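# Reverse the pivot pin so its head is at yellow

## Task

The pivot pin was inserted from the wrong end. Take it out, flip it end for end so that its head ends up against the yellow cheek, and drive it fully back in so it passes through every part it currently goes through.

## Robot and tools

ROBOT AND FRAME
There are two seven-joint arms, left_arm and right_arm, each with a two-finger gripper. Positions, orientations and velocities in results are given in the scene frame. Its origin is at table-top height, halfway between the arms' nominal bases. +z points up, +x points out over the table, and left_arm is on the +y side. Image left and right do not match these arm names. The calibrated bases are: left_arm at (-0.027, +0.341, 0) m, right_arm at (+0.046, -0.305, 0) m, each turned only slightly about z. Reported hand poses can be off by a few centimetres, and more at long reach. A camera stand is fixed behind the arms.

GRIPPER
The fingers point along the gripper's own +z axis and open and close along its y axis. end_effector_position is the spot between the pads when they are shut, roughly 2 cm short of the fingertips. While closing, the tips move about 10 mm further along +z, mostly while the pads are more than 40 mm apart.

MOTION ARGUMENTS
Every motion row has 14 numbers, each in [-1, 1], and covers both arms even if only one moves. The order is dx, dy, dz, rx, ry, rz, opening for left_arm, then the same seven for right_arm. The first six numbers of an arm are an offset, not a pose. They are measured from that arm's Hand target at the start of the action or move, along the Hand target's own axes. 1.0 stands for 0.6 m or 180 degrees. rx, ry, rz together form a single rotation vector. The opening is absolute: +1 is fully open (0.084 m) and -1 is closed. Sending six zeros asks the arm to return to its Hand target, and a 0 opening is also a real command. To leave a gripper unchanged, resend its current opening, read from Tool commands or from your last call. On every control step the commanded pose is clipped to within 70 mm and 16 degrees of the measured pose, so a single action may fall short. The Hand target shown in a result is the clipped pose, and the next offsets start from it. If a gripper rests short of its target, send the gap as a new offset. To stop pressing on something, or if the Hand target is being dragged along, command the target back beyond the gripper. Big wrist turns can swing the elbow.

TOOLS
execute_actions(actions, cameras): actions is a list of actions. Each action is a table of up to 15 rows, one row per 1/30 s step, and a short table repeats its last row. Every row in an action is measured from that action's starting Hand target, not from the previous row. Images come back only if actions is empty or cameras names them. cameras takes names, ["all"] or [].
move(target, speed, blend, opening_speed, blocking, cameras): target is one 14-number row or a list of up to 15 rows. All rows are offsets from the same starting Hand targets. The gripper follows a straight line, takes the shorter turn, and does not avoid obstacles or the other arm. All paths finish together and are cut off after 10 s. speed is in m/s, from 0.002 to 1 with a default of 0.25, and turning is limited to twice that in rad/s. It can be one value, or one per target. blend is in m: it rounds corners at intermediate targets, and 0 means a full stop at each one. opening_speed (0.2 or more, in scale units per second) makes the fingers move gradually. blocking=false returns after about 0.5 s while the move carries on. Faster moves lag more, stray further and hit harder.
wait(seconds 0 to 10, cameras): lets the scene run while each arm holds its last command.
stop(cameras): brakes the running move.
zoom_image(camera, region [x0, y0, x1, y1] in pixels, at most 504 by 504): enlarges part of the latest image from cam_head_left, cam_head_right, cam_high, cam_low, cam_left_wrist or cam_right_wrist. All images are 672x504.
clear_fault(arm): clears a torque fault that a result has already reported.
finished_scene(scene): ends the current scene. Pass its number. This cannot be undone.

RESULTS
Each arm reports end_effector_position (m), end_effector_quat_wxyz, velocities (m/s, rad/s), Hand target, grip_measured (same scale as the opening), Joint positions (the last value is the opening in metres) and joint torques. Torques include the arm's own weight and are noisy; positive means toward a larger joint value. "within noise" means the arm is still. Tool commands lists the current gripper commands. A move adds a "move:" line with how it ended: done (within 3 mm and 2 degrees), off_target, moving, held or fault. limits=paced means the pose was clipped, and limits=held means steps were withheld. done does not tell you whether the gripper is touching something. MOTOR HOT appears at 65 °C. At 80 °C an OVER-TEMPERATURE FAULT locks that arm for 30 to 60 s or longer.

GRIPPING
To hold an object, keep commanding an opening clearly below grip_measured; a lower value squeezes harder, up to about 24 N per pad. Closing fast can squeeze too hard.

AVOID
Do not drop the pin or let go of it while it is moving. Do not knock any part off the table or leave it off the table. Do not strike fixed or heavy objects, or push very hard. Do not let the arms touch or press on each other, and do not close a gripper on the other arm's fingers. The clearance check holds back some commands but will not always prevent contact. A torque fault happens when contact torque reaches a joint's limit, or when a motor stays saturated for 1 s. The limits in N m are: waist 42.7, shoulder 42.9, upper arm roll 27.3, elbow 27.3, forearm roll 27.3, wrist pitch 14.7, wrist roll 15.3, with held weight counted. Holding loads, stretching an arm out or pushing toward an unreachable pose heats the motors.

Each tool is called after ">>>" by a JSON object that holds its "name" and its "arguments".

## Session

>>> {"name": "execute_actions", "arguments": {"actions": []}}

>>> {"name": "zoom_image", "arguments": {"camera": "cam_head_right", "region": [240, 190, 400, 330]}}

Scene clock: 0.00 s.
left_arm: end_effector_position=(+0.7182, +0.1210, +0.1530) grip_measured=+1.00 end_effector_quat_wxyz=(+0.013, +0.974, -0.101, +0.201) | right_arm: end_effector_position=(+0.3711, +0.0032, +0.3092) grip_measured=+1.00 end_effector_quat_wxyz=(-0.579, +0.732, -0.038, +0.358)
Joint positions: left_arm=[-0.306 0.897 0.024 2.091 0.048 0.793 -0.122 0.084] | right_arm=[2.183 -1.321 -1.271 0.181 0.316 -1.068 -0.321 0.084]
Joint velocities: within noise
Joint torques (N m): no reading
Hand target: left_arm +0.7182, +0.1210, +0.1530; +0.013, +0.974, -0.101, +0.201 | right_arm +0.3711, +0.0032, +0.3092; -0.579, +0.732, -0.038, +0.358
Tool commands: left_gripper/opening=+1.0 right_gripper/opening=+1.0
camera_calibration:
cam_left_wrist: T_world_to_cam=[[-0.192532, -0.980916, -0.0271307, 0.297845], [-0.897284, 0.187175, -0.399809, 0.752765], [0.397258, -0.052632, -0.916197, -0.00898885], [0, 0, 0, 1]] pos_world=[0.736359, 0.150789, 0.300808]
cam_right_wrist: T_world_to_cam=[[0.341786, -0.326308, -0.881309, 0.18129], [-0.7287, 0.500168, -0.467791, 0.485443], [0.593446, 0.802094, -0.0668306, -0.0723629], [0, 0, 0, 1]] pos_world=[0.334724, -0.125605, 0.382023]

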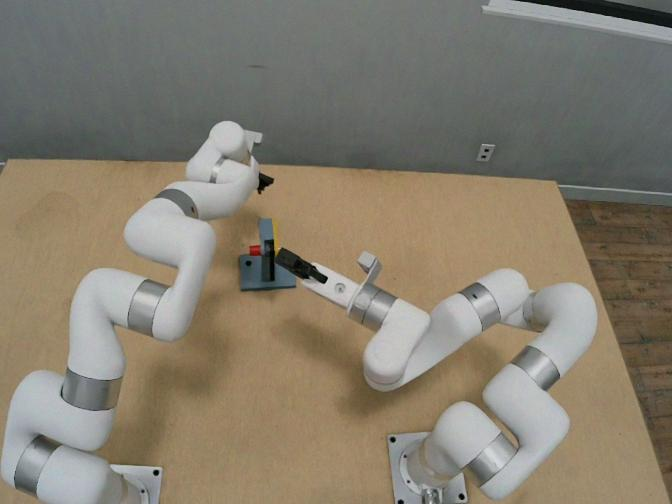

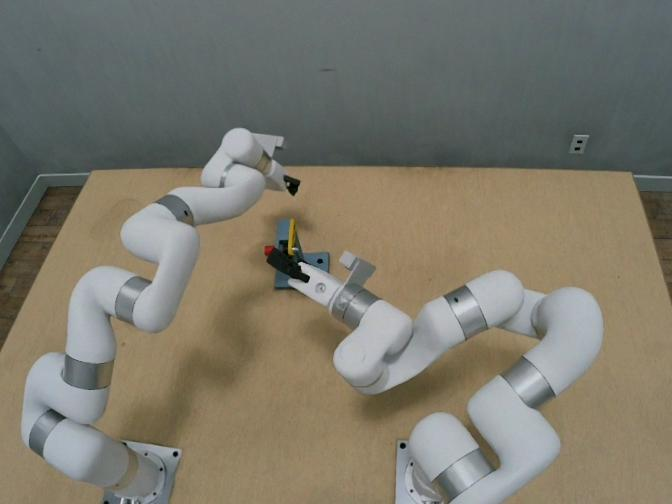

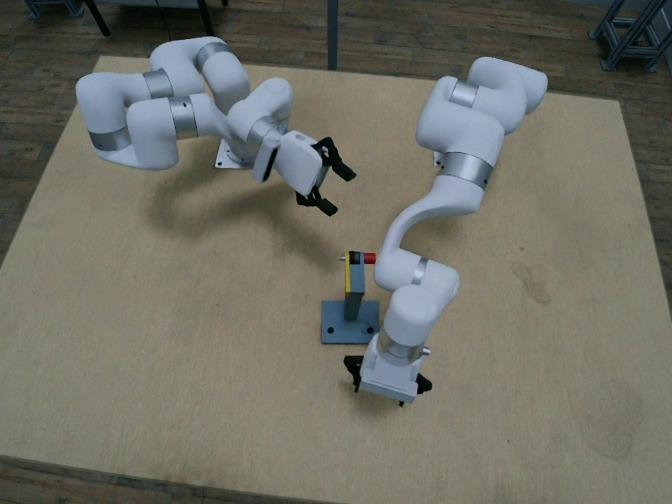

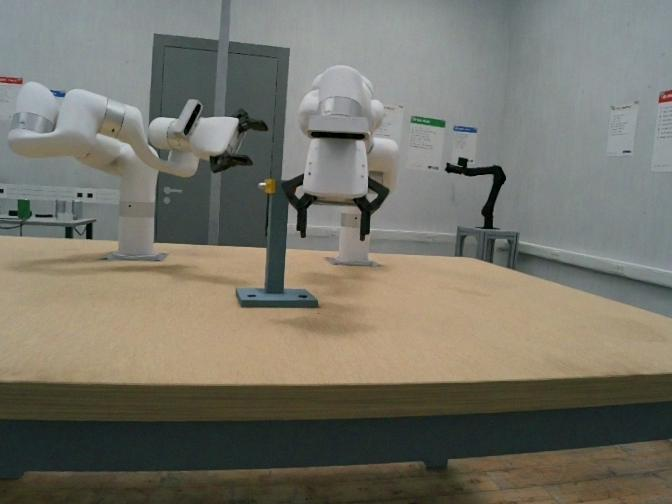

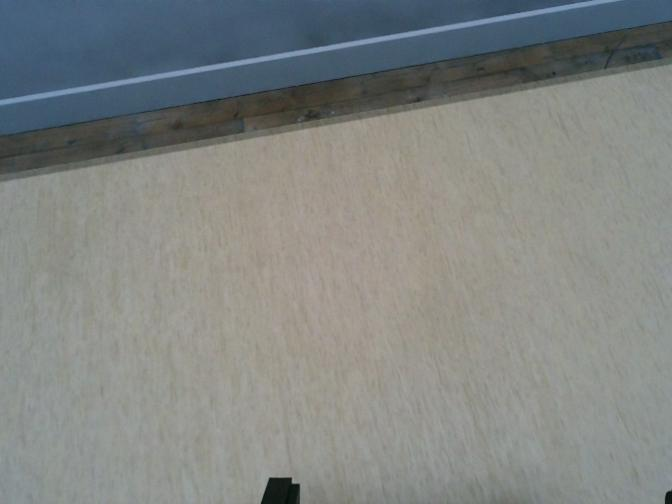

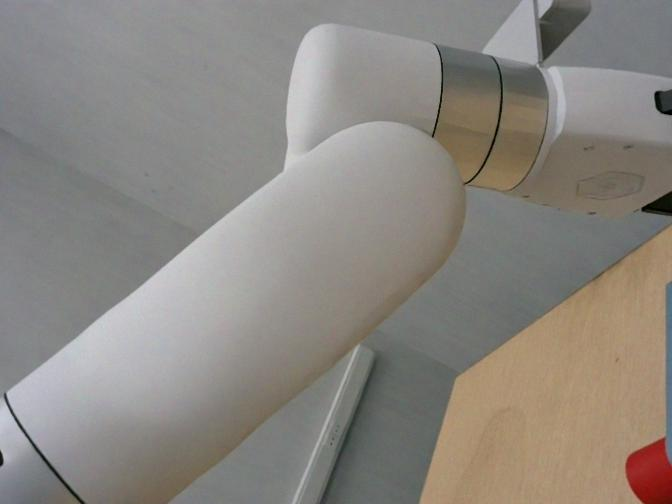

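Scaled by 3.150 from the camera's 672x504 image, which has a finer 960x720 frame.

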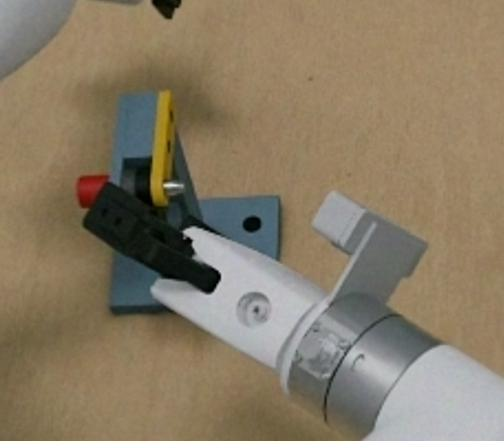

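>>> {"name": "move", "arguments": {"target": [[0.0367,-0.0493,-0.3587,0,0,0,1,-0.1007,0.007,-0.0813,0,0,0,0.2],[-0.2247,0.0947,-0.473,-0.0921,-0.1049,0.428,0.1,-0.1007,0.007,-0.0813,-0.3085,0.0864,-0.2477,-0.2]], "speed": 0.3, "blend": 0.02, "cameras": ["all"]}}

Scene clock: 18.47 s.
left_arm: end_effector_position=(+0.4752, +0.1099, +0.3598) grip_measured=+0.09 end_effector_quat_wxyz=(+0.000, +0.707, -0.707, -0.001) | right_arm: end_effector_position=(+0.3002, -0.0097, +0.2802) grip_measured=-0.21 end_effector_quat_wxyz=(+0.000, +0.819, +0.000, +0.574)
Joint positions: left_arm=[-0.268 0.298 -0.203 1.869 0.06 1.578 1.103 0.048] | right_arm=[3.407 -0.464 -1.774 0.682 1.569 -1.694 -0.554 0.035]
Joint torques (N m): left_arm=[-3.53 -21.92 -4.56 10.89 2.11 -0.33 1.43] | right_arm=[4.28 15.73 2.22 12.07 2.45 -3.75 1.03]
Hand target: left_arm +0.4753, +0.1099, +0.3598; +0.000, +0.707, -0.707, -0.001 | right_arm +0.3002, -0.0097, +0.2801; +0.000, +0.819, +0.000, +0.574
Off the commanded pose: left_arm 0.000 m, 0 deg | right_arm 0.000 m, 0 deg.
move: done
camera_calibration:
cam_left_wrist: T_world_to_cam=[[-0.999898, -0.00400448, -0.0137221, 0.517313], [-0.00392465, 0.999975, -0.00583924, -0.0359934], [0.0137451, -0.00578479, -0.999889, 0.483728], [0, 0, 0, 1]] pos_world=[0.51047, 0.0408623, 0.490563]
cam_right_wrist: T_world_to_cam=[[-0.014181, -0.999831, -0.0116657, 0.032406], [-0.312325, 0.0155124, -0.949849, 0.432021], [0.949869, -0.00982635, -0.312492, -0.0678436], [0, 0, 0, 1]] pos_world=[0.199833, 0.0250322, 0.389532]

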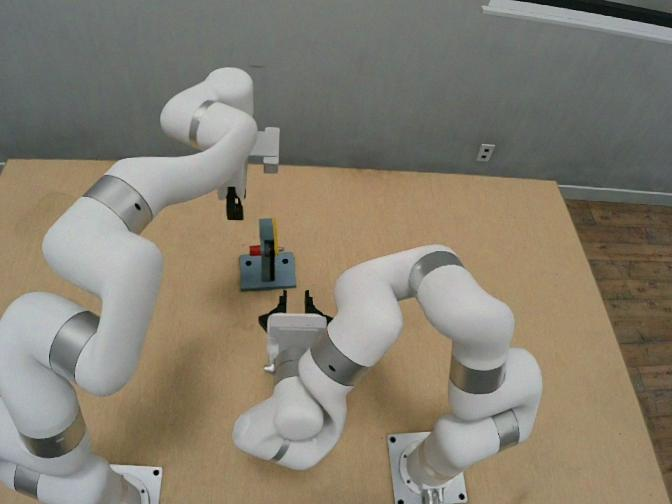

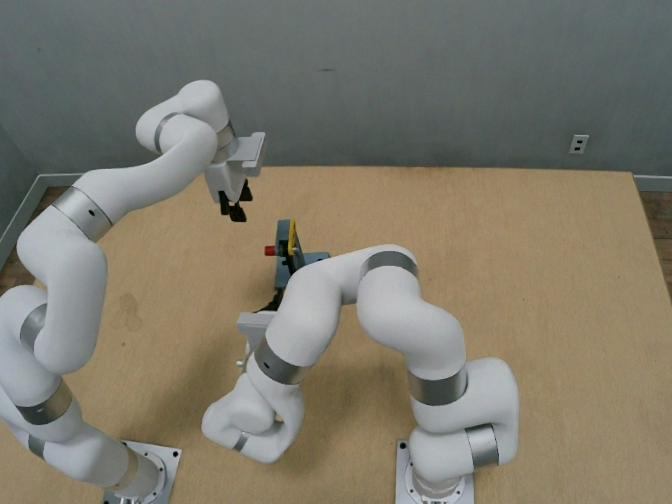

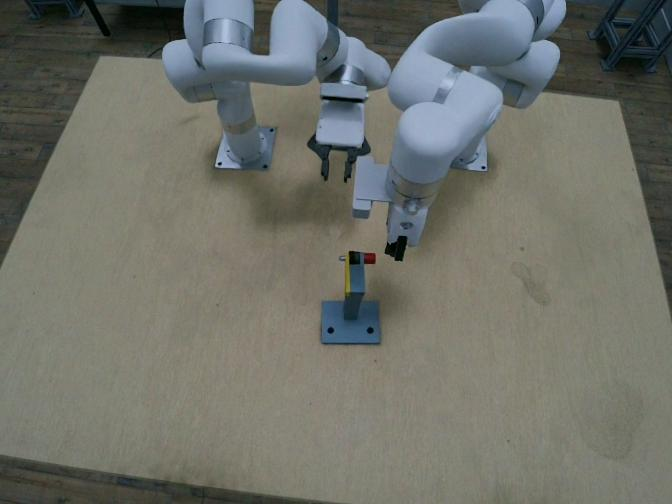

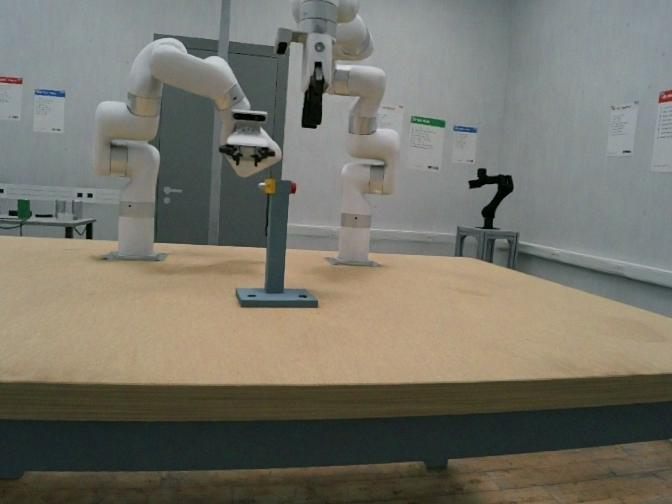

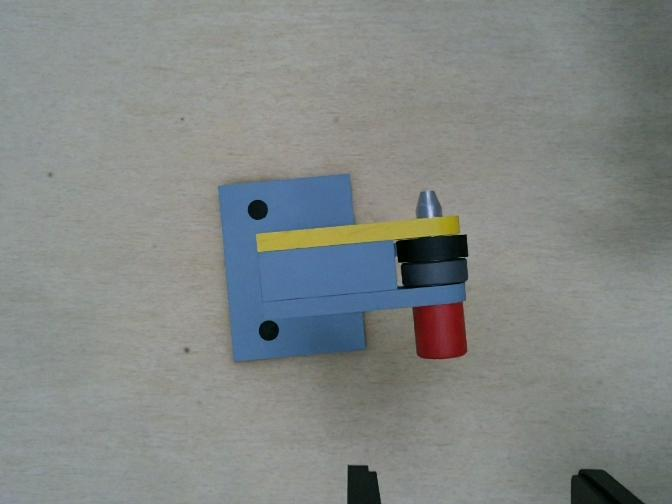

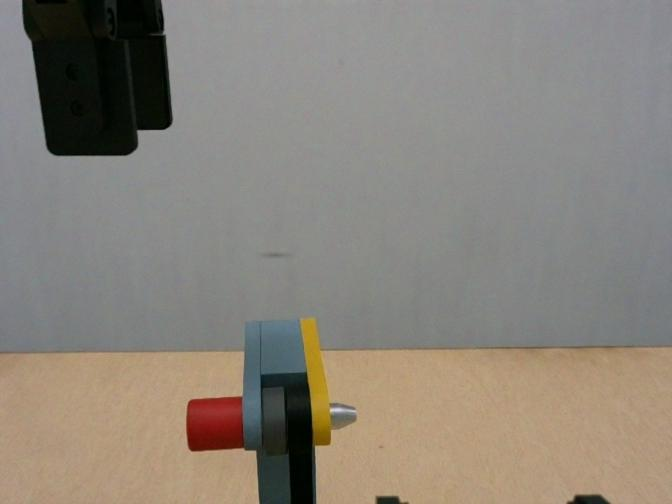

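>>> {"name": "move", "arguments": {"target": [[0.0473,0.013,0.1663,0,0,-0.0278,0.1,-0.0995,-0.0712,0.2151,0.0261,0,-0.0095,-0.2],[0.0473,0.013,0.1663,0,0,-0.0278,0.1,-0.0621,-0.0808,0.318,0.0261,0,-0.0095,-0.2]], "speed": [0.22,0.1], "cameras": ["all"]}}

>>> {"name": "zoom_image", "arguments": {"camera": "cam_low", "region": [255, 150, 325, 230]}}

Scene clock: 35.10 s.
left_arm: end_effector_position=(+0.4674, +0.0816, +0.2600) grip_measured=+0.09 end_effector_quat_wxyz=(+0.000, +0.737, -0.676, +0.000) | right_arm: end_effector_position=(+0.4668, +0.0387, +0.1800) grip_measured=-0.21 end_effector_quat_wxyz=(-0.025, +0.818, +0.036, +0.573)
Joint positions: left_arm=[-0.3 0.288 -0.209 1.568 0.062 1.288 0.959 0.048] | right_arm=[3.466 -0.773 -2.267 0.932 1.002 -1.499 -0.622 0.035]
Joint torques (N m): left_arm=[-3.56 -16.2 -4.07 11 2.17 -2.06 -1.51] | right_arm=[-4.26 19.52 3.7 10.92 -5.1 -0.65 -2.85]
Hand target: left_arm +0.4674, +0.0816, +0.2600; +0.000, +0.737, -0.676, -0.001 | right_arm +0.4668, +0.0387, +0.1800; -0.025, +0.818, +0.036, +0.573
Off the commanded pose: left_arm 0.000 m, 0 deg | right_arm 0.000 m, 0 deg.
move: done
camera_calibration:
cam_left_wrist: T_world_to_cam=[[-0.995733, -0.0912272, -0.0138766, 0.513116], [-0.0911537, 0.99582, -0.00584364, 0.0327916], [0.0143517, -0.0045538, -0.999887, 0.383495], [0, 0, 0, 1]] pos_world=[0.508412, 0.0159019, 0.390763]
cam_right_wrist: T_world_to_cam=[[0.0729061, -0.997269, -0.0118015, 0.0413057], [-0.312503, -0.0116054, -0.949846, 0.389252], [0.947115, 0.0729376, -0.312495, -0.258837], [0, 0, 0, 1]] pos_world=[0.363779, 0.0645893, 0.289332]

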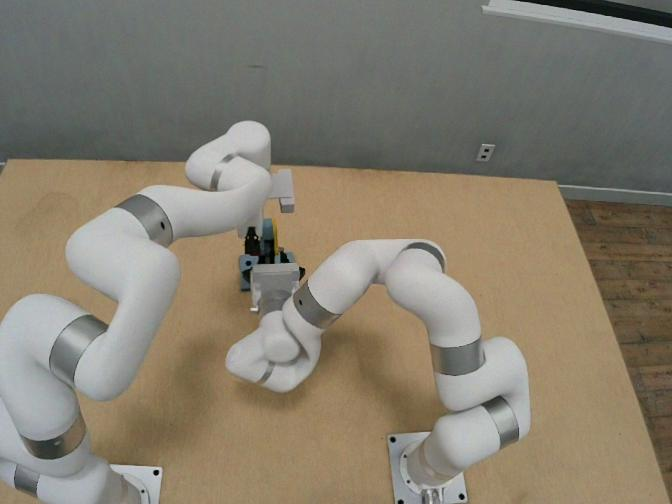

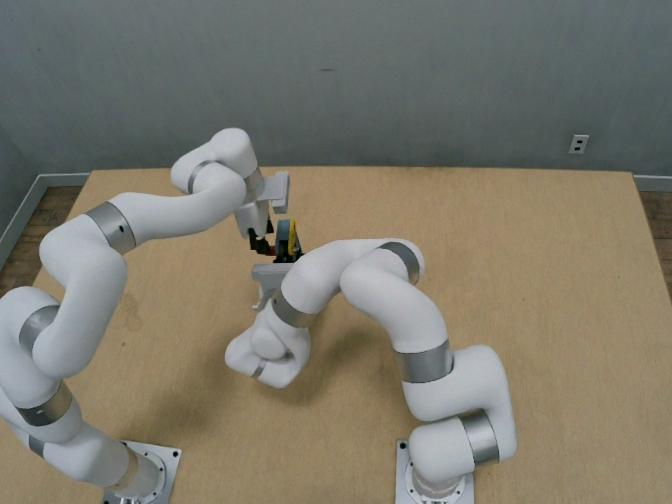

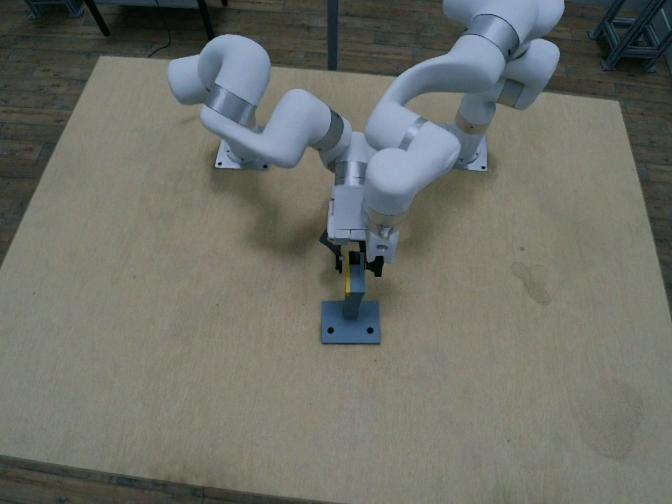

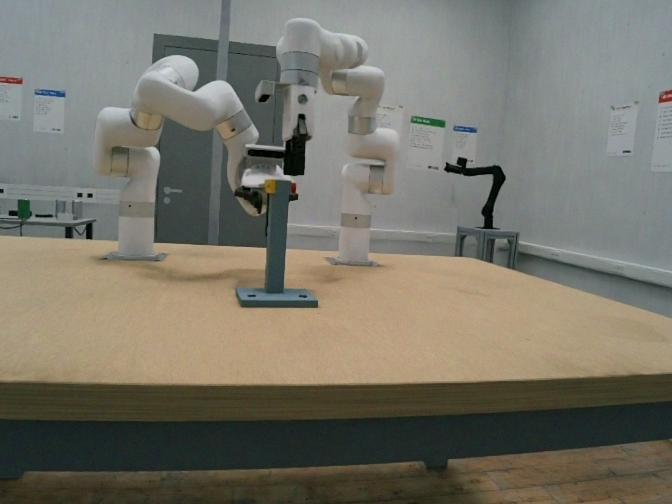

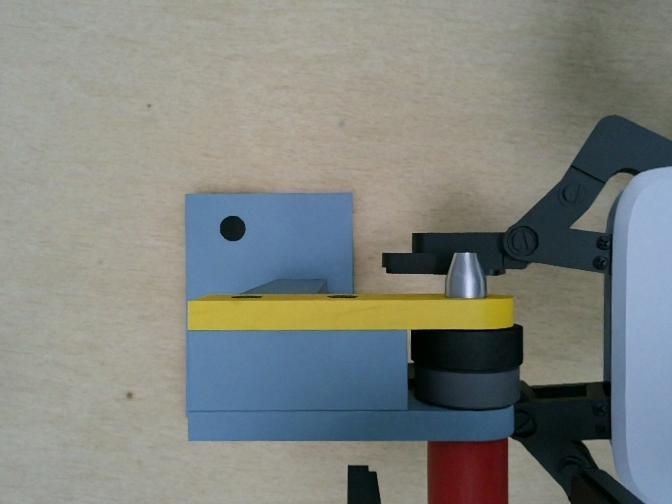

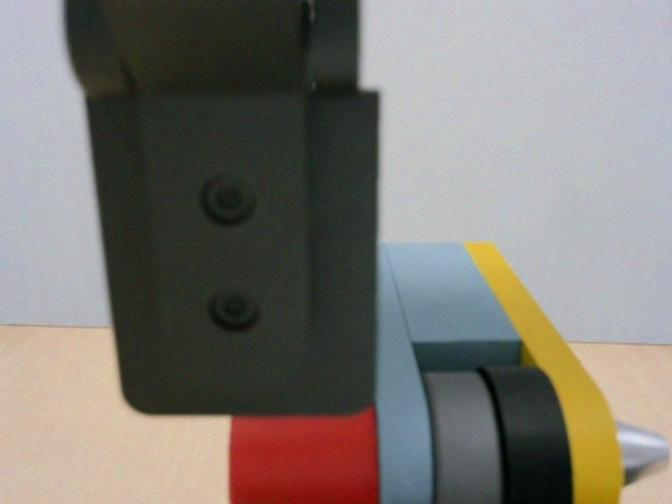

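Scaled by 6.300 from the camera's 672x504 image, which has a finer 960x720 frame.

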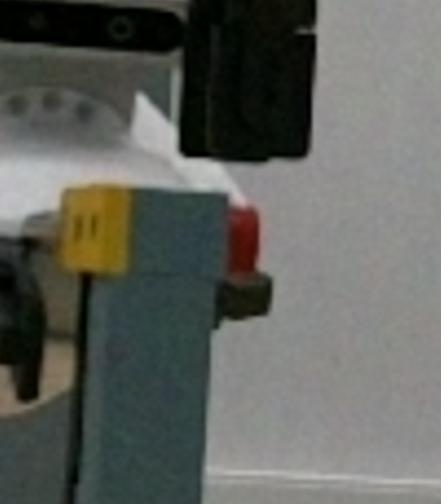

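>>> {"name": "move", "arguments": {"target": [[0,0,0,0,0,0,0.1,0,-0.0042,0,0,0,0,-0.2],[0,0,0,0,0,0,0.1,0,-0.0042,0,0,0,0,-0.85]], "speed": 0.05, "opening_speed": 0.8, "cameras": ["cam_left_wrist","cam_head_right"]}}

>>> {"name": "zoom_image", "arguments": {"camera": "cam_left_wrist", "region": [380, 230, 580, 460]}}

>>> {"name": "zoom_image", "arguments": {"camera": "cam_head_right", "region": [240, 200, 320, 290]}}

Scene clock: 44.07 s.
left_arm: end_effector_position=(+0.4674, +0.0816, +0.2600) grip_measured=+0.09 end_effector_quat_wxyz=(+0.000, +0.737, -0.676, -0.001) | right_arm: end_effector_position=(+0.4666, +0.0412, +0.1800) grip_measured=-0.78 end_effector_quat_wxyz=(-0.025, +0.818, +0.036, +0.573)
Joint positions: left_arm=[-0.3 0.288 -0.209 1.568 0.062 1.288 0.959 0.048] | right_arm=[3.473 -0.777 -2.268 0.942 1.005 -1.5 -0.627 0.01]
Joint torques (N m): left_arm=[-3.62 -16.1 -3.81 11.05 1.88 -0.35 -1.51] | right_arm=[3.93 20.13 4.05 10.72 1.19 -3.91 -2.71]
Hand target: left_arm +0.4674, +0.0816, +0.2600; +0.000, +0.737, -0.676, -0.001 | right_arm +0.4666, +0.0412, +0.1800; -0.025, +0.818, +0.036, +0.573
Off the commanded pose: left_arm 0.000 m, 0 deg | right_arm 0.000 m, 0 deg.
move: done
camera_calibration:
cam_left_wrist: T_world_to_cam=[[-0.995733, -0.0912271, -0.0138857, 0.513119], [-0.0911549, 0.99582, -0.00574406, 0.0327532], [0.0143517, -0.0044538, -0.999887, 0.383493], [0, 0, 0, 1]] pos_world=[0.508412, 0.0159021, 0.390763]
Images, in order (width x height): cam_head_right 672x504, cam_left_wrist 672x504.

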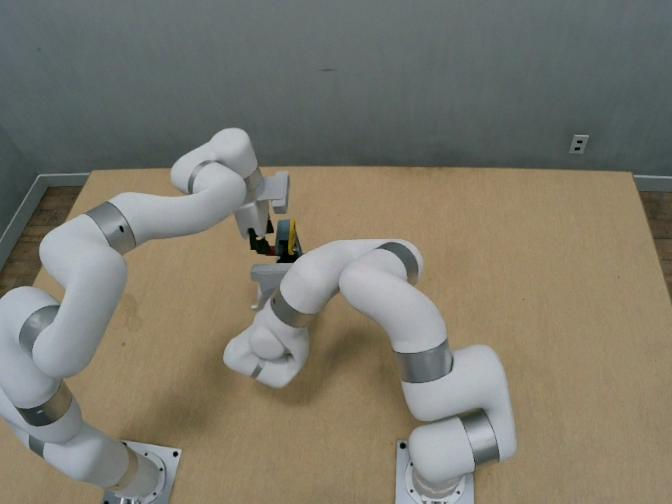

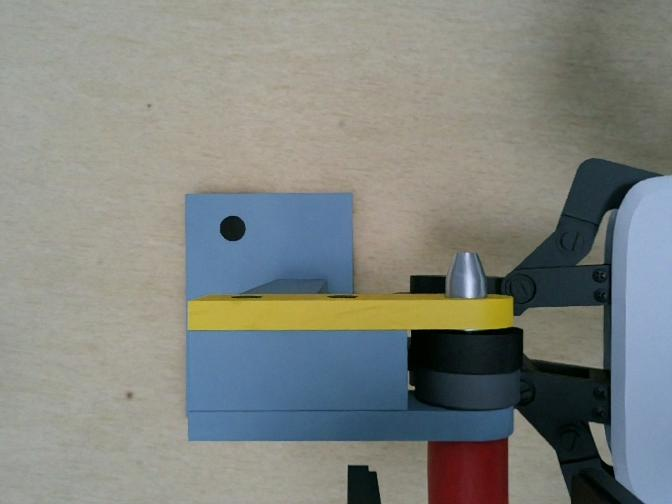

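Scaled by 2.191 from the camera's 672x504 image, which has a finer 960x720 frame.

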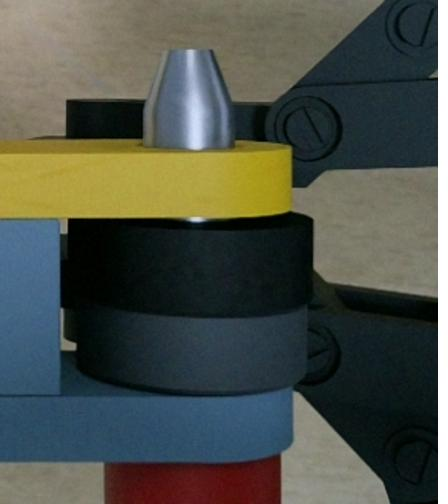

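Scaled by 5.600 from the camera's 672x504 image, which has a finer 960x720 frame.

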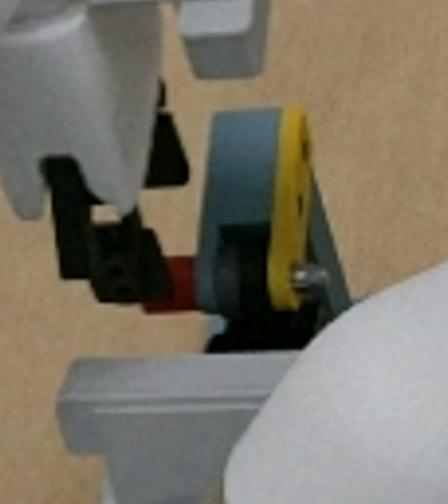

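>>> {"name": "move", "arguments": {"target": [[0.0058,0.0035,0,0,0,0,0.1,0,-0.002,0,0,0,0,-0.95],[0.0058,0.0035,0.0518,0,0,0,0.1,0,-0.002,0,0,0,0,-0.95]], "speed": 0.06, "blend": 0.001, "cameras": ["cam_left_wrist","cam_low","cam_head_right"]}}

>>> {"name": "zoom_image", "arguments": {"camera": "cam_low", "region": [255, 150, 325, 230]}}

>>> {"name": "zoom_image", "arguments": {"camera": "cam_head_right", "region": [240, 200, 320, 290]}}

Scene clock: 52.97 s.
left_arm: end_effector_position=(+0.4666, +0.0774, +0.2711) grip_measured=+0.09 end_effector_quat_wxyz=(-0.012, +0.737, -0.676, +0.025) | right_arm: end_effector_position=(+0.4664, +0.0424, +0.1800) grip_measured=-0.78 end_effector_quat_wxyz=(-0.025, +0.818, +0.036, +0.573)
Joint positions: left_arm=[-0.304 0.24 -0.21 1.523 0.065 1.233 0.95 0.048] | right_arm=[3.476 -0.779 -2.268 0.946 1.006 -1.5 -0.629 0.01]
Joint torques (N m): left_arm=[0.43 -20.72 -0.9 11.33 0.11 -1.78 -0.01] | right_arm=[8.82 19 14.36 15.14 -12.25 6.78 -3.17]
Hand target: left_arm +0.4666, +0.0774, +0.2711; -0.012, +0.737, -0.676, +0.025 (not the last commanded pose) | right_arm +0.4664, +0.0424, +0.1800; -0.025, +0.818, +0.036, +0.573
Tool commands: left_gripper/opening=+0.1 right_gripper/opening=-0.95
Off the commanded pose: left_arm 0.042 m, 3 deg | right_arm 0.000 m, 0 deg.
TORQUE FAULT: the external load on joint 2 (shoulder) of the left arm reached its load limit, and that arm stopped. The contact can be on any part of that arm beyond that joint, not only on its tool. A torque fault puts only its own arm into a fault stop. That arm's remaining commands of this call were not run. The hold on joint 2 (shoulder) of that arm was moved back by the arm itself, up to 3 degrees, as the stop began. That arm is still stopped at the end of this call. While its stop runs, that arm, its gripper or tool too, takes no new command.
CLEAR FAULT: the left arm stays stopped (state 4) until you call clear_fault(arm="left_arm").
End effector pose when the fault began: left_arm: position (+0.4660, +0.0777, +0.2423), quat_wxyz (-0.001, +0.737, -0.676, +0.001)
Joint positions when the fault began: left_arm=[-0.304 0.292 -0.21 1.523 0.065 1.234 0.95 0.048]
move: fault (left_arm); path passed 1 of 2 targets; blend cut to 0 m at target 1
camera_calibration:
cam_left_wrist: T_world_to_cam=[[-0.993605, -0.0918002, -0.0657356, 0.525294], [-0.0901019, 0.995529, -0.0283561, 0.0425714], [0.0680448, -0.0222518, -0.997434, 0.370155], [0, 0, 0, 1]] pos_world=[0.500584, 0.0140777, 0.404943]
Images, in order (width x height): cam_head_right 672x504, cam_low 672x504, cam_left_wrist 672x504.

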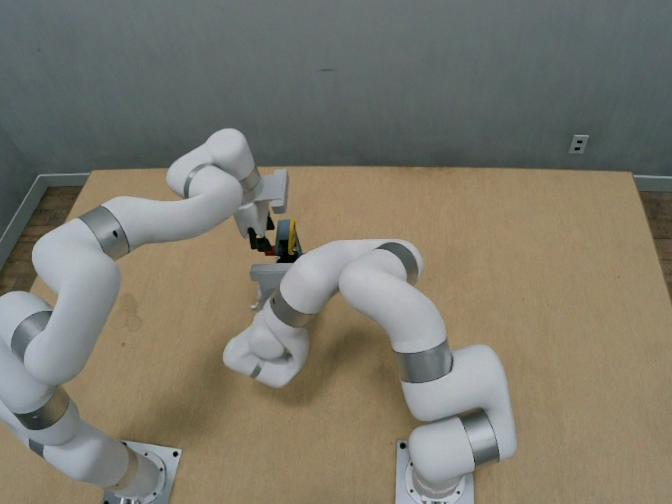

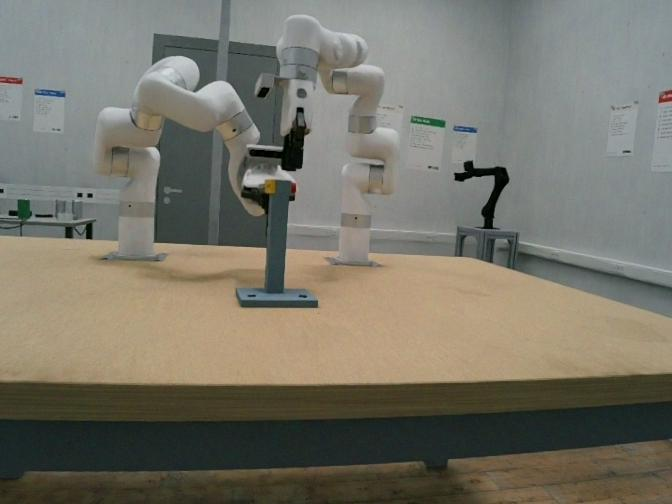

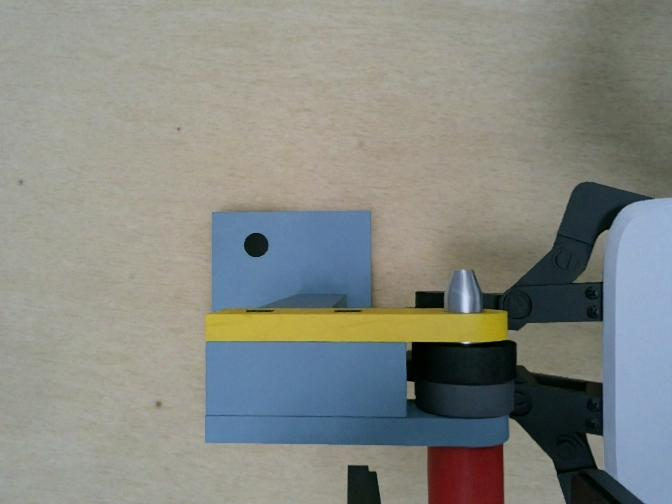

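Scaled by 6.300 from the camera's 672x504 image, which has a finer 960x720 frame.

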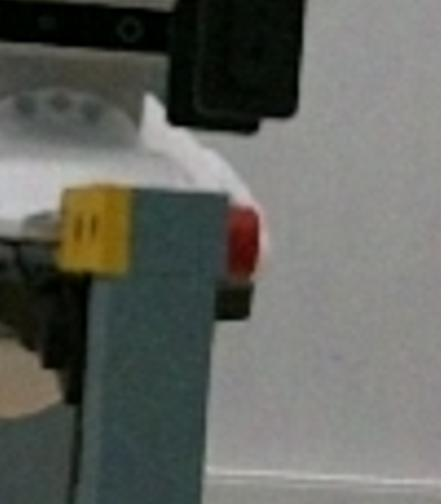

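Scaled by 5.600 from the camera's 672x504 image, which has a finer 960x720 frame.

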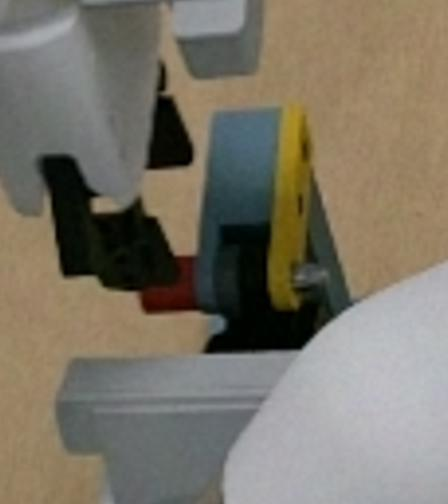

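>>> {"name": "clear_fault", "arguments": {"arm": "left_arm"}}

>>> {"name": "move", "arguments": {"target": [-0.0068,0.0025,0.015,-0.0168,-0.0071,0,0.1,0,0,0,0,0,0,-0.95], "speed": 0.05, "cameras": ["cam_left_wrist","cam_low"]}}

>>> {"name": "zoom_image", "arguments": {"camera": "cam_low", "region": [255, 150, 325, 230]}}

Scene clock: 59.17 s.
left_arm: end_effector_position=(+0.4666, +0.0774, +0.2711) grip_measured=+0.09 end_effector_quat_wxyz=(-0.012, +0.737, -0.676, +0.025) | right_arm: end_effector_position=(+0.4664, +0.0424, +0.1800) grip_measured=-0.78 end_effector_quat_wxyz=(-0.025, +0.818, +0.036, +0.573)
Joint positions: left_arm=[-0.304 0.24 -0.21 1.523 0.065 1.233 0.95 0.048] | right_arm=[3.476 -0.779 -2.268 0.946 1.006 -1.5 -0.629 0.01]
Joint torques (N m): left_arm=[0.63 -20.47 -1.05 11.27 -0.07 -1.77 -0.12] | right_arm=[4.41 25.61 10.18 10.04 -12.39 5.45 -1.53]
Hand target: left_arm +0.4666, +0.0774, +0.2711; -0.012, +0.737, -0.676, +0.025 (not the last commanded pose) | right_arm +0.4664, +0.0424, +0.1800; -0.025, +0.818, +0.036, +0.573
Tool commands: left_gripper/opening=+0.1 right_gripper/opening=-0.95
Off the commanded pose: left_arm 0.042 m, 3 deg | right_arm 0.000 m, 0 deg.
TORQUE FAULT, CONTINUED: the left arm's stop, for the torque fault of joint 2 (shoulder) that an earlier result reported, is over. The call counts as one of the actions that you can send in this scene. The hold on joint 2 (shoulder) of that arm was moved back by the arm itself, up to 3 degrees, as the stop began. That arm's target is now where it stood when the stop ended, not its last command. That arm's gripper keeps its grip as last carried out, and that arm accepts commands again: back off and push less far.
CLEAR FAULT: your call cleared the left arm's torque fault. If a joint's load stays at its limit, that arm stops again at once.

Scene clock: 60.03 s.
left_arm: end_effector_position=(+0.4652, +0.0812, +0.2619) grip_measured=+0.09 end_effector_quat_wxyz=(+0.000, +0.737, -0.676, -0.001) | right_arm: end_effector_position=(+0.4664, +0.0424, +0.1800) grip_measured=-0.78 end_effector_quat_wxyz=(-0.025, +0.818, +0.036, +0.573)
Joint positions: left_arm=[-0.302 0.282 -0.208 1.565 0.06 1.291 0.958 0.048] | right_arm=[3.476 -0.779 -2.268 0.946 1.006 -1.5 -0.629 0.01]
Joint torques (N m): left_arm=[3.8 -15.97 1.76 15.52 -2.21 -0.09 1.42] | right_arm=[4.22 25.15 10.33 10.05 -12.31 5.17 -1.36]
Hand target: left_arm +0.4652, +0.0811, +0.2619; +0.000, +0.737, -0.676, -0.001 | right_arm +0.4664, +0.0424, +0.1800; -0.025, +0.818, +0.036, +0.573
Off the commanded pose: left_arm 0.000 m, 0 deg | right_arm 0.000 m, 0 deg.
move: done
camera_calibration:
cam_left_wrist: T_world_to_cam=[[-0.995752, -0.091127, -0.013171, 0.510842], [-0.0910562, 0.995828, -0.00587826, 0.0329826], [0.0136517, -0.00465399, -0.999896, 0.385679], [0, 0, 0, 1]] pos_world=[0.50641, 0.0155015, 0.392561]
Images, in order (width x height): cam_low 672x504, cam_left_wrist 672x504.

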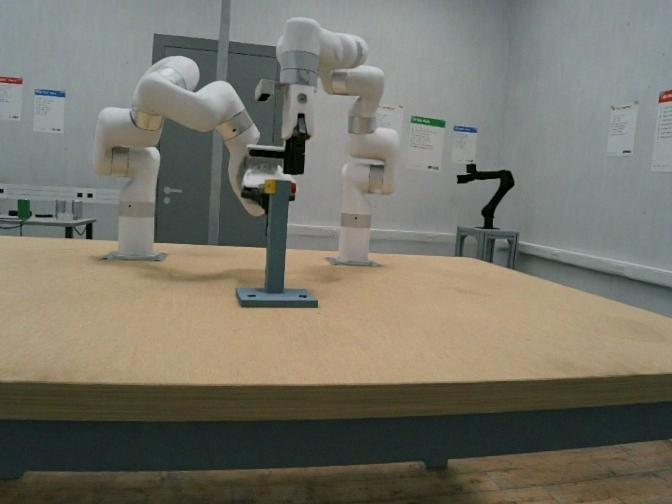

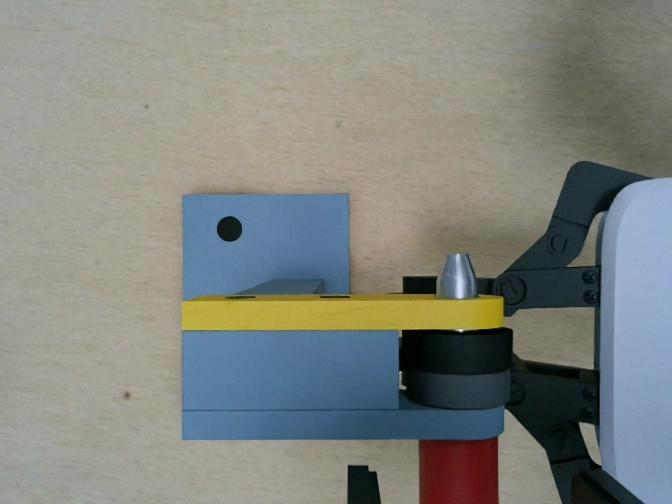

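Scaled by 6.300 from the camera's 672x504 image, which has a finer 960x720 frame.

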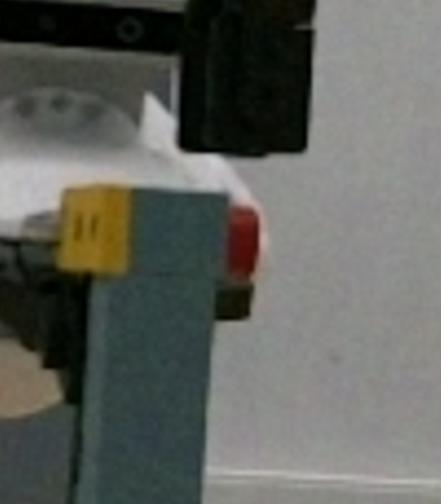

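>>> {"name": "move", "arguments": {"target": [[-0.0025,0,0,0,0,0,0.1,0,0.001,0,0,0,0,-0.95],[-0.0025,0,0.055,0,0,0,0.1,0,0.001,0,0,0,0,-0.95]], "speed": 0.04, "blend": 0.001, "cameras": ["cam_left_wrist","cam_low"]}}

>>> {"name": "zoom_image", "arguments": {"camera": "cam_low", "region": [255, 150, 325, 230]}}

Scene clock: 69.50 s.
left_arm: end_effector_position=(+0.4651, +0.0827, +0.2289) grip_measured=+0.09 end_effector_quat_wxyz=(+0.000, +0.737, -0.676, -0.001) | right_arm: end_effector_position=(+0.4665, +0.0419, +0.1799) grip_measured=-0.78 end_effector_quat_wxyz=(-0.025, +0.818, +0.036, +0.573)
Joint positions: left_arm=[-0.299 0.291 -0.206 1.484 0.063 1.2 0.958 0.048] | right_arm=[3.474 -0.778 -2.268 0.944 1.005 -1.5 -0.628 0.01]
Joint torques (N m): left_arm=[4.16 -16.21 1.78 11.04 2.19 -3.06 -1.57] | right_arm=[1.22 26.23 7.23 6.52 -1.79 -0.89 2.15]
Hand target: left_arm +0.4651, +0.0827, +0.2289; +0.000, +0.737, -0.676, -0.001 | right_arm +0.4665, +0.0418, +0.1800; -0.025, +0.818, +0.036, +0.573
Off the commanded pose: left_arm 0.000 m, 0 deg | right_arm 0.000 m, 0 deg.
move: done; blend cut to 0.0007 m at target 1
camera_calibration:
cam_left_wrist: T_world_to_cam=[[-0.995752, -0.091127, -0.013171, 0.510346], [-0.0910562, 0.995828, -0.00587826, 0.0312772], [0.0136517, -0.00465399, -0.999896, 0.352792], [0, 0, 0, 1]] pos_world=[0.50621, 0.0170015, 0.359661]
Images, in order (width x height): cam_low 672x504, cam_left_wrist 672x504.

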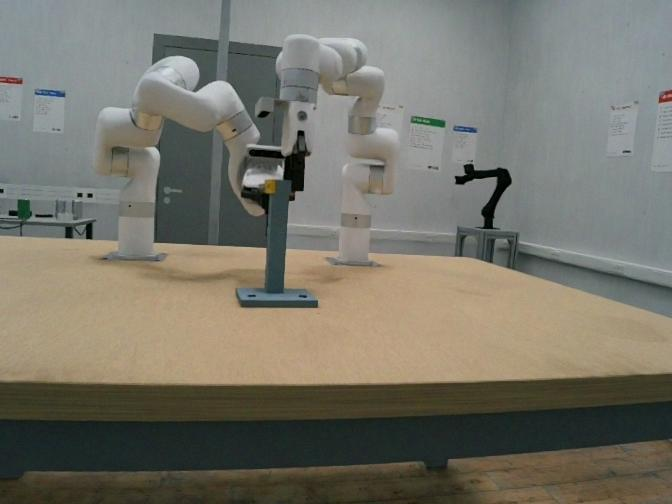

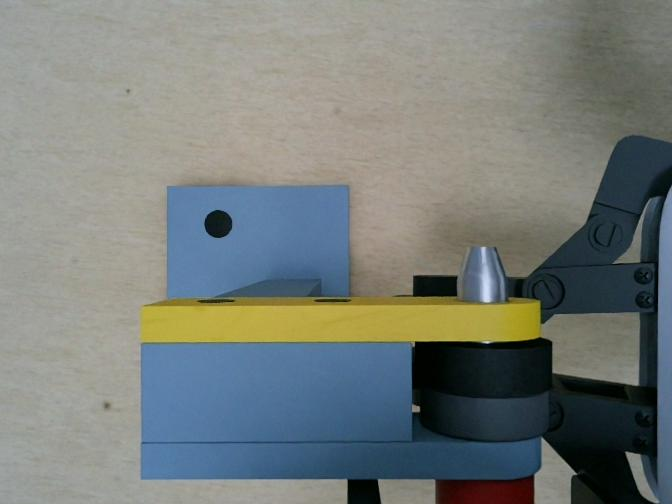

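Scaled by 6.300 from the camera's 672x504 image, which has a finer 960x720 frame.

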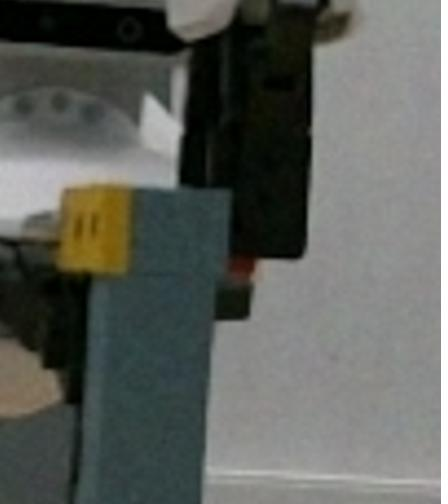

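Good. Close, then pull 12 mm.

>>> {"name": "move", "arguments": {"target": [[0,0,0,0,0,0,-0.95,0,0,0,0,0,0,-0.95],[-0.02,0,0,0,0,0,-0.95,0,0,0,0,0,0,-0.95]], "speed": 0.03, "opening_speed": 0.8, "cameras": ["cam_left_wrist"]}}

Scene clock: 74.43 s.
left_arm: end_effector_position=(+0.4641, +0.0946, +0.2289) grip_measured=-0.49 end_effector_quat_wxyz=(+0.000, +0.737, -0.676, -0.001) | right_arm: end_effector_position=(+0.4665, +0.0418, +0.1800) grip_measured=-0.78 end_effector_quat_wxyz=(-0.025, +0.818, +0.036, +0.573)
Joint positions: left_arm=[-0.283 0.269 -0.2 1.453 0.057 1.192 0.98 0.023] | right_arm=[3.474 -0.778 -2.268 0.944 1.005 -1.5 -0.628 0.01]
Joint torques (N m): left_arm=[15 -21.7 13.14 13.33 2.63 -5.63 1.27] | right_arm=[5.66 19.32 10.04 8.25 -3.93 2.98 1.16]
Hand target: left_arm +0.4640, +0.0946, +0.2289; +0.000, +0.737, -0.676, -0.001 | right_arm +0.4665, +0.0418, +0.1800; -0.025, +0.818, +0.036, +0.573
Off the commanded pose: left_arm 0.000 m, 0 deg | right_arm 0.000 m, 0 deg.
move: done
camera_calibration:
cam_left_wrist: T_world_to_cam=[[-0.995752, -0.091127, -0.013171, 0.510444], [-0.0910562, 0.995828, -0.00587826, 0.0192362], [0.0136517, -0.00465399, -0.999896, 0.352862], [0, 0, 0, 1]] pos_world=[0.50521, 0.0290015, 0.359661]
Images, in order (width x height): cam_left_wrist 672x504.

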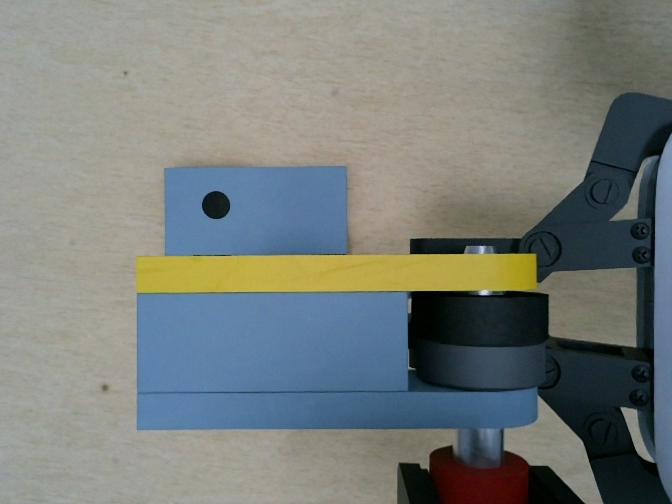

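>>> {"name": "move", "arguments": {"target": [-0.087,0,0,0,0,0,-0.95,0,0,0,0,0,0,-0.95], "speed": 0.04, "cameras": ["cam_left_wrist"]}}

Scene clock: 77.53 s.
left_arm: end_effector_position=(+0.4595, +0.1466, +0.2290) grip_measured=-0.49 end_effector_quat_wxyz=(+0.000, +0.737, -0.676, -0.001) | right_arm: end_effector_position=(+0.4665, +0.0418, +0.1800) grip_measured=-0.78 end_effector_quat_wxyz=(-0.025, +0.818, +0.036, +0.573)
Joint positions: left_arm=[-0.218 0.18 -0.168 1.338 0.033 1.162 1.08 0.023] | right_arm=[3.475 -0.778 -2.268 0.944 1.005 -1.5 -0.628 0.01]
Joint torques (N m): left_arm=[4.06 -21.56 2.37 11.49 -2.2 -3.12 1.53] | right_arm=[9.06 29.42 7.3 9.61 -2.08 -3.44 1]
Hand target: left_arm +0.4595, +0.1466, +0.2290; +0.000, +0.737, -0.676, -0.001 | right_arm +0.4665, +0.0418, +0.1800; -0.025, +0.818, +0.036, +0.573
Off the commanded pose: left_arm 0.000 m, 0 deg | right_arm 0.000 m, 0 deg.
move: done
camera_calibration:
cam_left_wrist: T_world_to_cam=[[-0.995754, -0.0911267, -0.0130714, 0.510567], [-0.0910565, 0.995828, -0.00586915, -0.0329689], [0.0135517, -0.00465399, -0.999897, 0.353217], [0, 0, 0, 1]] pos_world=[0.50061, 0.0810015, 0.359661]
Images, in order (width x height): cam_left_wrist 672x504.

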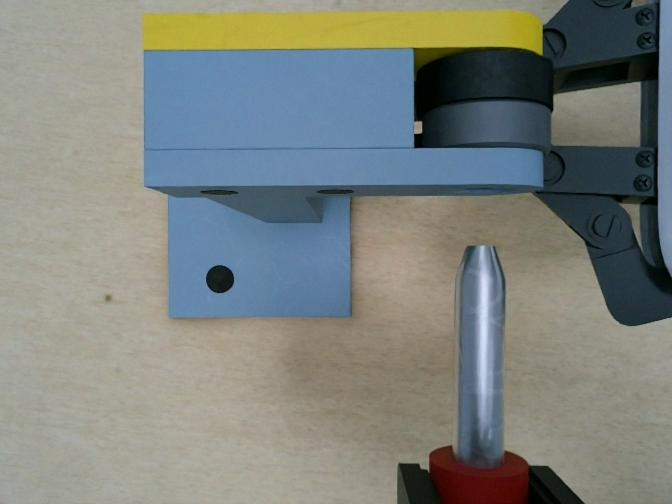

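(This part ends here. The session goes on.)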